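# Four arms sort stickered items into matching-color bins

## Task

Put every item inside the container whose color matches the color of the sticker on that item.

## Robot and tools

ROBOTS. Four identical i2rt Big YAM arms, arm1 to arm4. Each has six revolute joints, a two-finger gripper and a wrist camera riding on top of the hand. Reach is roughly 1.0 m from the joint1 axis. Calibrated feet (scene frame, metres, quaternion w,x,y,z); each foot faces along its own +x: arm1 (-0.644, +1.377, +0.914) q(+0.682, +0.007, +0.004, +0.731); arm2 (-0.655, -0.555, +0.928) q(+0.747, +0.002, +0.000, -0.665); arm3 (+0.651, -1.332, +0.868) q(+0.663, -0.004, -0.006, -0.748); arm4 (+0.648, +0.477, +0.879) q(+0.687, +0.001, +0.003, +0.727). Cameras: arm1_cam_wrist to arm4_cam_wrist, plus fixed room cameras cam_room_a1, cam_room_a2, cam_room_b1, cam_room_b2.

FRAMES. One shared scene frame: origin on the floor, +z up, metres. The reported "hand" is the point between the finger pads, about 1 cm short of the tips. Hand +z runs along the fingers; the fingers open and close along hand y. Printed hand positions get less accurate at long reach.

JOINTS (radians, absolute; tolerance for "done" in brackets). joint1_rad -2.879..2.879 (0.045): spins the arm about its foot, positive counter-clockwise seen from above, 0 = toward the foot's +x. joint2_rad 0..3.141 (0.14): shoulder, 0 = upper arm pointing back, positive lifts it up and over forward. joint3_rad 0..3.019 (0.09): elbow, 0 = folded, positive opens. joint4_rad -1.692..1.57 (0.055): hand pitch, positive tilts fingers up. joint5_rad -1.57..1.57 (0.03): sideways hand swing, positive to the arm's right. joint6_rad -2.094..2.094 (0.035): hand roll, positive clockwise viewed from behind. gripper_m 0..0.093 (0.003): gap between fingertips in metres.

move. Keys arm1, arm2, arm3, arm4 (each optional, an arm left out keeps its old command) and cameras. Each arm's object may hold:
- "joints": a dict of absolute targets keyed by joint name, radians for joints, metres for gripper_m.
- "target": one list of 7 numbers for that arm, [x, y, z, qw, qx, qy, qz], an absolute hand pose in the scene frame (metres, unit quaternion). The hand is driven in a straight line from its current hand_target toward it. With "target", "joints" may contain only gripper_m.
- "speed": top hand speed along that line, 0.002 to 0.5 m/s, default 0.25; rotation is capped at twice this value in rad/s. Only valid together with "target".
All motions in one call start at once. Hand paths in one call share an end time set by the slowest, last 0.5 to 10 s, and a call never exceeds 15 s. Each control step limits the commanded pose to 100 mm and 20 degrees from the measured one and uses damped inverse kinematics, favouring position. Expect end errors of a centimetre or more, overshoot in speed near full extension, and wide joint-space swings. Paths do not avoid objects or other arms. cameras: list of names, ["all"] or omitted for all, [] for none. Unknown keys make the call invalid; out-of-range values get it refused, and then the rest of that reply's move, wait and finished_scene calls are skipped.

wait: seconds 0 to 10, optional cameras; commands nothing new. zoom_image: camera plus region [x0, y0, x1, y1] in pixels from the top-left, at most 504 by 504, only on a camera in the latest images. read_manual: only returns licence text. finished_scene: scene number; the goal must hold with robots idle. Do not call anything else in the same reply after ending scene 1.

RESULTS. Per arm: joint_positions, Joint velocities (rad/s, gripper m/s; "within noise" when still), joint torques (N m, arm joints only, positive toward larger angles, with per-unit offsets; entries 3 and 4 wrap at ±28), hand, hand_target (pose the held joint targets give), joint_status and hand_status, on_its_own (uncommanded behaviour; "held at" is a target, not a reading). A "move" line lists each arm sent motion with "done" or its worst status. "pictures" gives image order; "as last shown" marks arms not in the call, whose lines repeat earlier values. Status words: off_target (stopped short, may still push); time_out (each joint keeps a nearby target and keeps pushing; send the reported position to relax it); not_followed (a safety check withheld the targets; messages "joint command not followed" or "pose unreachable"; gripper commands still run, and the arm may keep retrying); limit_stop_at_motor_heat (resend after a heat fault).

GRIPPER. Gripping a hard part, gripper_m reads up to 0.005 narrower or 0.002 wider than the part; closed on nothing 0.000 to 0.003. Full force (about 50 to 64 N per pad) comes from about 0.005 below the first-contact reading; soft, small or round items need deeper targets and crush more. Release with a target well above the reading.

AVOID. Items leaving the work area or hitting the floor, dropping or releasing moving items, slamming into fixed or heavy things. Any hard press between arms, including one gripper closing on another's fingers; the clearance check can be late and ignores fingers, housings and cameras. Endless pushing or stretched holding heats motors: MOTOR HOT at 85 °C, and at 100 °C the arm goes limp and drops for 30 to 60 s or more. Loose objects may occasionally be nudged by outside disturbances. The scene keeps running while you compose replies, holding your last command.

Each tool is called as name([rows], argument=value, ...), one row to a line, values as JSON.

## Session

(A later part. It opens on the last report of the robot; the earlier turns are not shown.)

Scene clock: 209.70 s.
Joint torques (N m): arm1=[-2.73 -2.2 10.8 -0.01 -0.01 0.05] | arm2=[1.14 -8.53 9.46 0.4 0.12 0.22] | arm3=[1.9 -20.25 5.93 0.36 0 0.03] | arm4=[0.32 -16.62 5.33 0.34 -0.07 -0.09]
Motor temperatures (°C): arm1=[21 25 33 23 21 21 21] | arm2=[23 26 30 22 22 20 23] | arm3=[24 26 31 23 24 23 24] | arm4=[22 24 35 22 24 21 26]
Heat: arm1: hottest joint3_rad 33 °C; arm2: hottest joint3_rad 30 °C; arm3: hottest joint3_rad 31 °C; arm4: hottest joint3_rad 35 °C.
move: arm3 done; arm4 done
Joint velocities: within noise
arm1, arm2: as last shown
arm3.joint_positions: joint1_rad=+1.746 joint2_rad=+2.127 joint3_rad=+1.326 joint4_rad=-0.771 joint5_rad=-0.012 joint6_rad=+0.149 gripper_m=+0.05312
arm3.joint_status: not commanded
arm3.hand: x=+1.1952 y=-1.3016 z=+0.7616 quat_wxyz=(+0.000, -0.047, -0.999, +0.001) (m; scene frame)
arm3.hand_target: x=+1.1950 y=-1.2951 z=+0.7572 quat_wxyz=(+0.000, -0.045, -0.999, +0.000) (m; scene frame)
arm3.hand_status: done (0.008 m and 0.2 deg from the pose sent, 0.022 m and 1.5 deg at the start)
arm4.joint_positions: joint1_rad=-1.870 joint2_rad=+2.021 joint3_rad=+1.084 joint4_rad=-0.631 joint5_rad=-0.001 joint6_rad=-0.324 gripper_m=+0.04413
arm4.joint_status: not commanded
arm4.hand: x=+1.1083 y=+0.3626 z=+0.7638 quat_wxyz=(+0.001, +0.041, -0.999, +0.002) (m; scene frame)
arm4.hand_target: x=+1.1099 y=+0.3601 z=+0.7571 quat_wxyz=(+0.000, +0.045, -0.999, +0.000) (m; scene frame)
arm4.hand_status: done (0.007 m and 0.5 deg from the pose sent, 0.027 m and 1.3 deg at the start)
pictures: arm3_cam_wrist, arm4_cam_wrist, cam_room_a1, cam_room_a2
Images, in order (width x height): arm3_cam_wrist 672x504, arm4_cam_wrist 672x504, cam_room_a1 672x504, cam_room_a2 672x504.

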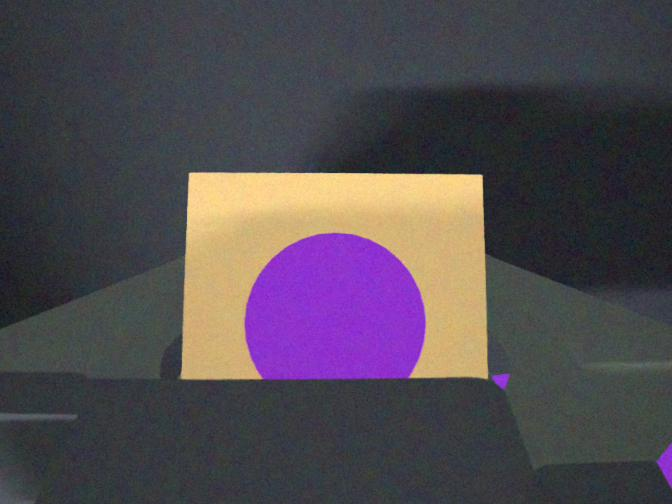

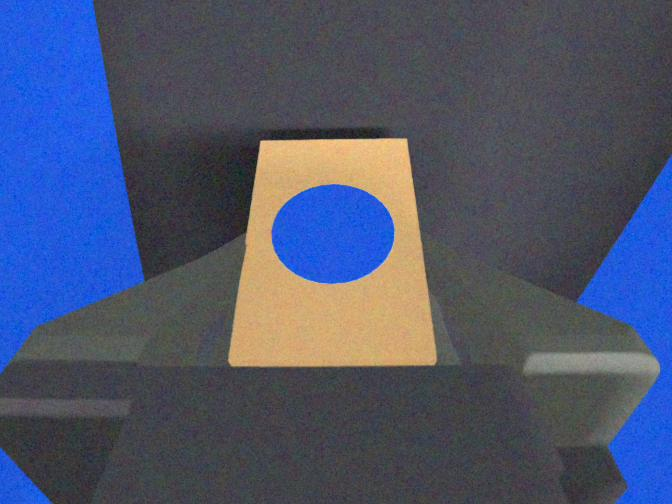

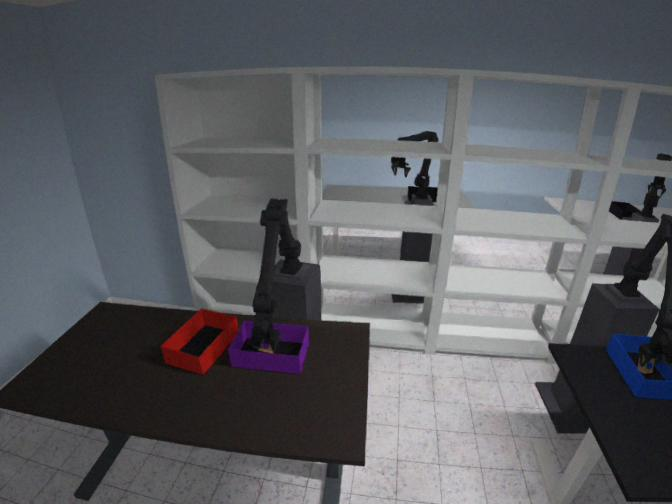

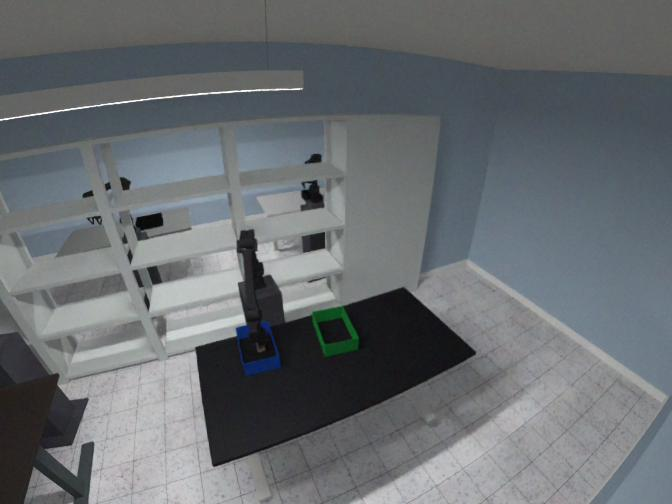

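move(arm3={"target":[1.195,-1.297,0.737,0,-0.045,-0.999,0],"speed":0.05}, arm4={"target":[1.11,0.361,0.745,0,0.045,-0.999,0],"speed":0.05}, cameras=["arm3_cam_wrist","arm4_cam_wrist"])

Scene clock: 213.50 s.
Joint torques (N m): arm1=[-2.2 -2.02 10.82 0.18 -0.02 0.09] | arm2=[1.14 -8.53 9.47 0.4 0.12 0.22] | arm3=[1.55 -18.67 5.75 0.53 0.02 -0.01] | arm4=[0.73 -14.51 5.18 0.7 -0.08 -0.07]
Motor temperatures (°C): arm1=[21 25 34 23 21 21 21] | arm2=[23 26 30 22 22 20 23] | arm3=[24 26 30 23 24 23 24] | arm4=[22 24 35 22 24 21 26]
Heat: arm1: hottest joint3_rad 34 °C; arm2: hottest joint3_rad 30 °C; arm3: hottest joint3_rad 30 °C; arm4: hottest joint3_rad 35 °C.
move: arm3 off_target; arm4 off_target
Joint velocities: within noise
arm1, arm2: as last shown
arm3.joint_positions: joint1_rad=+1.746 joint2_rad=+2.149 joint3_rad=+1.326 joint4_rad=-0.735 joint5_rad=-0.013 joint6_rad=+0.149 gripper_m=+0.05312
arm3.joint_status: not commanded
arm3.hand: x=+1.1986 y=-1.3015 z=+0.7501 quat_wxyz=(-0.006, -0.047, -0.999, +0.000) (m; scene frame)
arm3.hand_target: x=+1.1948 y=-1.2972 z=+0.7373 quat_wxyz=(+0.000, -0.045, -0.999, +0.000) (m; scene frame)
arm3.hand_status: off_target (0.014 m and 0.7 deg from the pose sent, 0.025 m and 0.2 deg at the start)
arm4.joint_positions: joint1_rad=-1.870 joint2_rad=+2.023 joint3_rad=+1.084 joint4_rad=-0.612 joint5_rad=-0.001 joint6_rad=-0.324 gripper_m=+0.04413
arm4.joint_status: not commanded
arm4.hand: x=+1.1123 y=+0.3616 z=+0.7627 quat_wxyz=(-0.007, +0.041, -0.999, +0.004) (m; scene frame)
arm4.hand_target: x=+1.1094 y=+0.3612 z=+0.7457 quat_wxyz=(+0.000, +0.045, -0.999, +0.000) (m; scene frame)
arm4.hand_status: off_target (0.018 m and 1.1 deg from the pose sent, 0.019 m and 0.5 deg at the start)
pictures: arm3_cam_wrist, arm4_cam_wrist
Images, in order (width x height): arm3_cam_wrist 672x504, arm4_cam_wrist 672x504.

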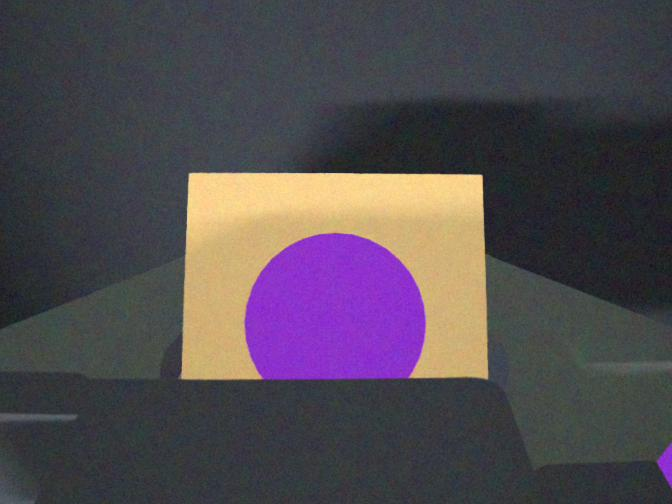

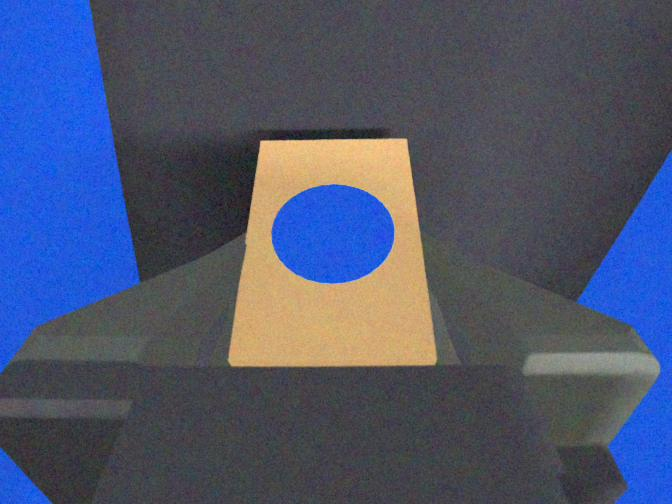

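move(arm3={"target":[1.195,-1.297,0.727,0,-0.045,-0.999,0],"speed":0.04}, arm4={"target":[1.112,0.361,0.76,0,0.045,-0.999,0],"speed":0.05}, cameras=["arm3_cam_wrist"])

move(arm4={"joints":{"gripper_m":0.075}}, cameras=["arm4_cam_wrist"])

Scene clock: 218.13 s.
Joint torques (N m): arm1=[-2.73 -1.61 10.73 0.1 0.02 0.04] | arm2=[1.08 -8.47 9.48 0.43 0.12 0.22] | arm3=[1.55 -17.26 5.68 0.69 0.03 0] | arm4=[0.85 -16.56 5.6 -0.5 -0.09 -0.07]
Motor temperatures (°C): arm1=[21 25 34 23 21 21 21] | arm2=[23 26 30 22 22 20 23] | arm3=[24 26 30 23 24 23 24] | arm4=[22 24 34 22 24 21 26]
Heat: arm1: hottest joint3_rad 34 °C; arm2: hottest joint3_rad 30 °C; arm3: hottest joint3_rad 30 °C; arm4: hottest joint3_rad 34 °C.
move: arm3 off_target; arm4 done
Joint velocities: within noise
arm1, arm2: as last shown
arm3.joint_positions: joint1_rad=+1.746 joint2_rad=+2.149 joint3_rad=+1.326 joint4_rad=-0.720 joint5_rad=-0.013 joint6_rad=+0.149 gripper_m=+0.05312
arm3.joint_status: not commanded
arm3.hand: x=+1.2023 y=-1.3012 z=+0.7501 quat_wxyz=(-0.014, -0.047, -0.999, -0.001) (m; scene frame)
arm3.hand_target: x=+1.1943 y=-1.2972 z=+0.7279 quat_wxyz=(+0.000, -0.045, -0.999, +0.000) (m; scene frame)
arm3.hand_status: off_target (0.025 m and 1.6 deg from the pose sent, 0.024 m and 0.7 deg at the start)
arm4.joint_positions: joint1_rad=-1.870 joint2_rad=+2.023 joint3_rad=+1.084 joint4_rad=-0.616 joint5_rad=-0.001 joint6_rad=-0.324 gripper_m=+0.04413
arm4.joint_status: not commanded
arm4.hand: x=+1.1114 y=+0.3618 z=+0.7627 quat_wxyz=(-0.006, +0.041, -0.999, +0.003) (m; scene frame)
arm4.hand_target: x=+1.1120 y=+0.3610 z=+0.7601 quat_wxyz=(+0.000, +0.045, -0.999, +0.000) (m; scene frame)
arm4.hand_status: done (0.003 m and 0.9 deg from the pose sent, 0.003 m and 1.1 deg at the start)
pictures: arm3_cam_wrist
Images, in order (width x height): arm3_cam_wrist 672x504.

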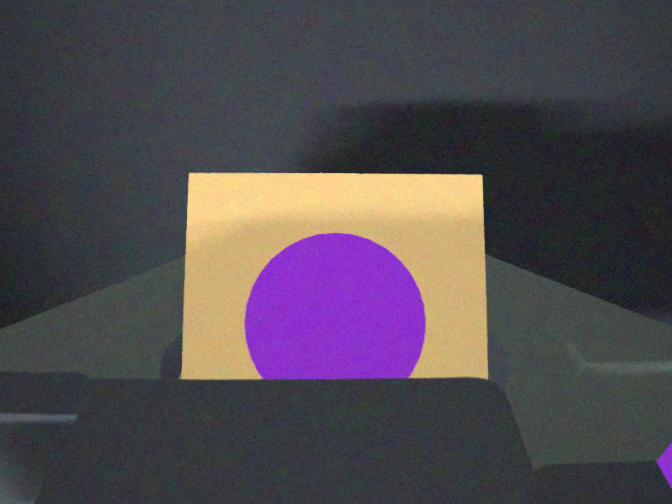

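Scene clock: 218.67 s.
Joint torques (N m): arm1=[-3.14 -1.85 10.8 0.13 -0.03 0.08] | arm2=[1.03 -8.53 9.5 0.4 0.12 0.21] | arm3=[1.73 -17.03 5.68 0.72 0.03 0.01] | arm4=[-0.03 -16.97 5.71 -0.36 -0.05 -0.07]
Motor temperatures (°C): arm1=[21 25 34 23 21 21 21] | arm2=[23 26 30 22 22 20 23] | arm3=[24 26 30 23 24 23 24] | arm4=[22 25 34 22 24 21 26]
Heat: arm1: hottest joint3_rad 34 °C; arm2: hottest joint3_rad 30 °C; arm3: hottest joint3_rad 30 °C; arm4: hottest joint3_rad 34 °C.
move: arm4 done
Joint velocities: within noise
arm1, arm2, arm3: as last shown
arm4.joint_positions: joint1_rad=-1.870 joint2_rad=+2.023 joint3_rad=+1.084 joint4_rad=-0.618 joint5_rad=-0.001 joint6_rad=-0.324 gripper_m=+0.07492
arm4.joint_status: all done
arm4.hand: x=+1.1109 y=+0.3620 z=+0.7627 quat_wxyz=(-0.005, +0.041, -0.999, +0.003) (m; scene frame)
arm4.hand_target: x=+1.1120 y=+0.3610 z=+0.7601 quat_wxyz=(+0.000, +0.045, -0.999, +0.000) (m; scene frame)
arm4.hand_status: not commanded
pictures: arm4_cam_wrist
Images, in order (width x height): arm4_cam_wrist 672x504.

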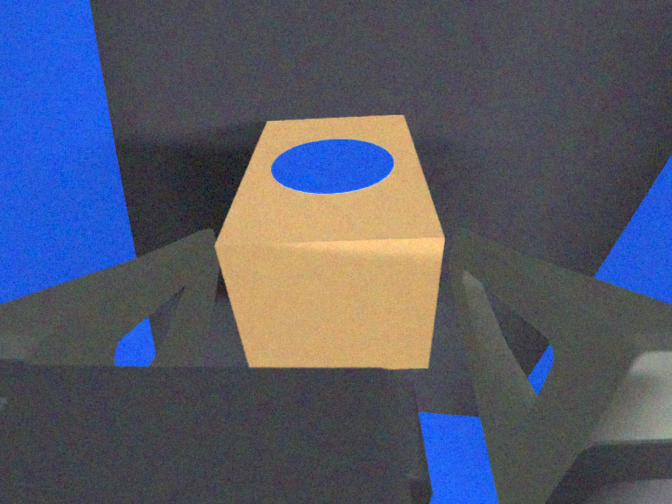

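move(arm3={"target":[1.200,-1.299,0.748,0,-0.045,-0.999,0],"speed":0.06}, arm4={"target":[1.105,0.362,0.92,0,0.045,-0.999,0],"speed":0.2}, cameras=["arm4_cam_wrist"])

move(arm3={"joints":{"gripper_m":0.085}}, cameras=[])

move(arm3={"target":[1.19,-1.299,0.93,0,-0.045,-0.999,0],"speed":0.2}, cameras=["arm3_cam_wrist","cam_room_a1"])

Scene clock: 226.17 s.
Joint torques (N m): arm1=[-2.73 -1.44 10.69 -0.01 -0.03 0.05] | arm2=[1.08 -8.59 9.5 0.39 0.13 0.21] | arm3=[1.49 -19.84 7.17 -0.55 0.03 -0.04] | arm4=[0.15 -16.26 9.06 -0.35 -0.06 -0.09]
Motor temperatures (°C): arm1=[21 25 34 23 21 21 21] | arm2=[23 26 30 22 22 20 23] | arm3=[24 26 29 23 24 23 24] | arm4=[22 25 34 22 24 21 26]
Heat: arm1: hottest joint3_rad 34 °C; arm2: hottest joint3_rad 30 °C; arm3: hottest joint3_rad 29 °C; arm4: hottest joint3_rad 34 °C.
move: arm3 done; arm4 off_target
Joint velocities: within noise
arm1, arm2: as last shown
arm3.joint_positions: joint1_rad=+1.746 joint2_rad=+2.149 joint3_rad=+1.326 joint4_rad=-0.740 joint5_rad=-0.013 joint6_rad=+0.149 gripper_m=+0.05312
arm3.joint_status: not commanded
arm3.hand: x=+1.1975 y=-1.3015 z=+0.7500 quat_wxyz=(-0.004, -0.047, -0.999, +0.000) (m; scene frame)
arm3.hand_target: x=+1.2000 y=-1.2990 z=+0.7481 quat_wxyz=(+0.000, -0.045, -0.999, +0.000) (m; scene frame)
arm3.hand_status: done (0.004 m and 0.5 deg from the pose sent, 0.004 m and 1.6 deg at the start)
arm4.joint_positions: joint1_rad=-1.870 joint2_rad=+1.728 joint3_rad=+1.128 joint4_rad=-0.994 joint5_rad=-0.001 joint6_rad=-0.324 gripper_m=+0.07492
arm4.joint_status: not commanded
arm4.hand: x=+1.0920 y=+0.3673 z=+0.9076 quat_wxyz=(+0.014, +0.041, -0.999, -0.002) (m; scene frame)
arm4.hand_target: x=+1.1046 y=+0.3621 z=+0.9202 quat_wxyz=(+0.000, +0.045, -0.999, +0.000) (m; scene frame)
arm4.hand_status: off_target (0.019 m and 1.7 deg from the pose sent, 0.157 m and 0.8 deg at the start)
pictures: arm4_cam_wrist
Images, in order (width x height): arm4_cam_wrist 672x504.

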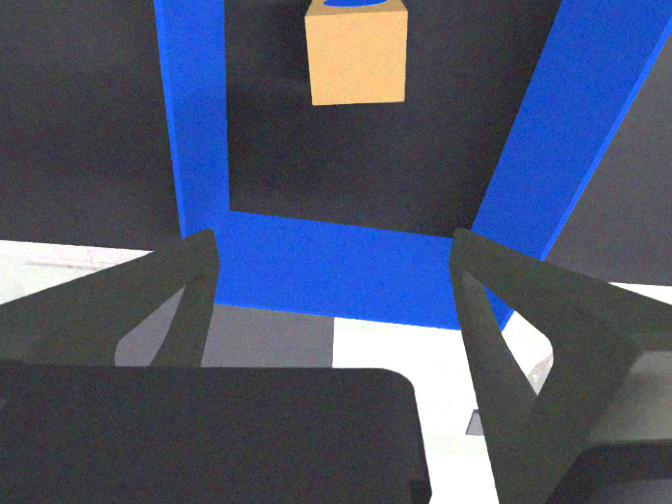

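Scene clock: 226.70 s.
Joint torques (N m): arm1=[-2.32 -2.2 10.47 0.14 -0.02 0.04] | arm2=[1.03 -8.64 9.48 0.42 0.12 0.2] | arm3=[1.38 -19.78 7.25 -0.39 0.01 -0.05] | arm4=[0.56 -16.21 9.1 -0.38 -0.05 -0.1]
Motor temperatures (°C): arm1=[21 25 34 23 21 21 21] | arm2=[23 26 30 22 22 20 23] | arm3=[24 26 29 23 24 23 24] | arm4=[22 25 34 22 24 21 26]
Heat: arm1: hottest joint3_rad 34 °C; arm2: hottest joint3_rad 30 °C; arm3: hottest joint3_rad 29 °C; arm4: hottest joint3_rad 34 °C.
move: arm3 done
Joint velocities: within noise
arm1.joint_positions: joint1_rad=-2.242 joint2_rad=+0.981 joint3_rad=+0.970 joint4_rad=-1.529 joint5_rad=-0.006 joint6_rad=-0.007 gripper_m=+0.07996
arm1.joint_status: not commanded
arm1.hand: x=-0.4281 y=+1.2314 z=+1.1410 quat_wxyz=(-0.007, -0.294, -0.956, +0.003) (m; scene frame)
arm1.hand_target: x=-0.4300 y=+1.2301 z=+1.1400 quat_wxyz=(+0.000, -0.299, -0.954, +0.000) (m; scene frame)
arm1.hand_status: not commanded
arm2, arm4: as last shown
arm3.joint_positions: joint1_rad=+1.746 joint2_rad=+2.151 joint3_rad=+1.326 joint4_rad=-0.745 joint5_rad=-0.013 joint6_rad=+0.149 gripper_m=+0.08496
arm3.joint_status: all done
arm3.hand: x=+1.1960 y=-1.3016 z=+0.7494 quat_wxyz=(-0.001, -0.047, -0.999, +0.000) (m; scene frame)
arm3.hand_target: x=+1.2000 y=-1.2991 z=+0.7481 quat_wxyz=(+0.000, -0.045, -0.999, +0.000) (m; scene frame)
arm3.hand_status: not commanded
arm4.hand_target: x=+1.1047 y=+0.3620 z=+0.9202 quat_wxyz=(+0.000, +0.045, -0.999, +0.000) (m; scene frame)
pictures: none
No camera images: "cameras" was empty.

Scene clock: 228.33 s.
Joint torques (N m): arm1=[-3.31 -1.96 10.63 -0.03 -0.03 0.03] | arm2=[1.08 -8.59 9.46 0.39 0.12 0.21] | arm3=[1.14 -19.14 10.74 -0.44 0.02 -0.07] | arm4=[0.32 -16.26 9.07 -0.39 -0.07 -0.1]
Motor temperatures (°C): arm1=[21 25 34 23 21 21 21] | arm2=[23 26 30 22 22 20 23] | arm3=[24 26 29 23 24 23 24] | arm4=[22 25 34 22 24 21 26]
Heat: arm1: hottest joint3_rad 34 °C; arm2: hottest joint3_rad 30 °C; arm3: hottest joint3_rad 29 °C; arm4: hottest joint3_rad 34 °C.
move: arm3 off_target
Joint velocities: within noise
arm1, arm4: as last shown
arm2.joint_positions: joint1_rad=+0.856 joint2_rad=+1.227 joint3_rad=+1.176 joint4_rad=-1.481 joint5_rad=+0.001 joint6_rad=-0.007 gripper_m=+0.09193
arm2.joint_status: not commanded
arm2.hand: x=-0.3673 y=-0.7531 z=+1.1707 quat_wxyz=(-0.019, -0.291, -0.957, +0.004) (m; scene frame)
arm2.hand_target: x=-0.3701 y=-0.7499 z=+1.1602 quat_wxyz=(+0.000, -0.296, -0.955, +0.000) (m; scene frame)
arm2.hand_status: not commanded
arm3.joint_positions: joint1_rad=+1.746 joint2_rad=+1.860 joint3_rad=+1.377 joint4_rad=-1.120 joint5_rad=-0.013 joint6_rad=+0.149 gripper_m=+0.08496
arm3.joint_status: not commanded
arm3.hand: x=+1.1754 y=-1.3004 z=+0.9165 quat_wxyz=(+0.016, -0.047, -0.999, +0.002) (m; scene frame)
arm3.hand_target: x=+1.1895 y=-1.2991 z=+0.9302 quat_wxyz=(+0.000, -0.045, -0.999, +0.000) (m; scene frame)
arm3.hand_status: off_target (0.020 m and 1.8 deg from the pose sent, 0.181 m and 0.2 deg at the start)
pictures: arm3_cam_wrist, cam_room_a1
Images, in order (width x height): arm3_cam_wrist 672x504, cam_room_a1 672x504.

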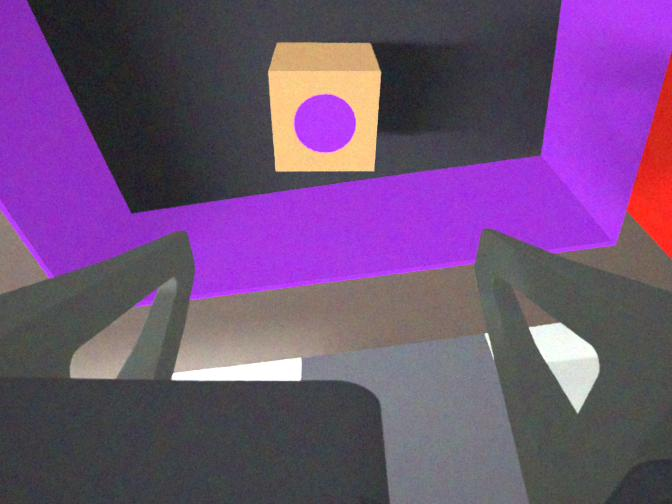

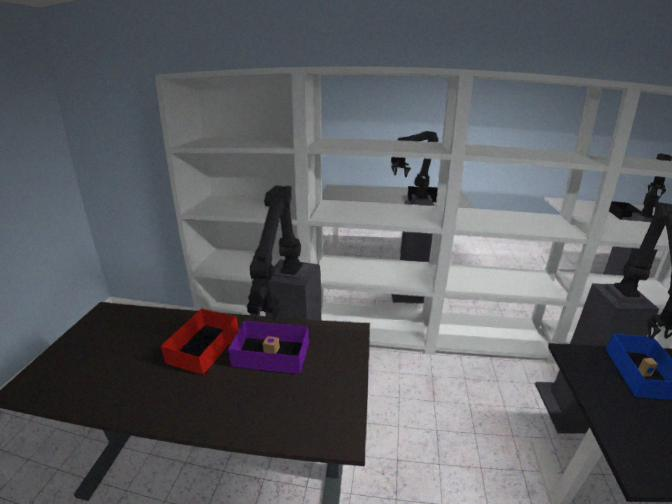

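finished_scene(scene=2)

The scene is finished: the task was done.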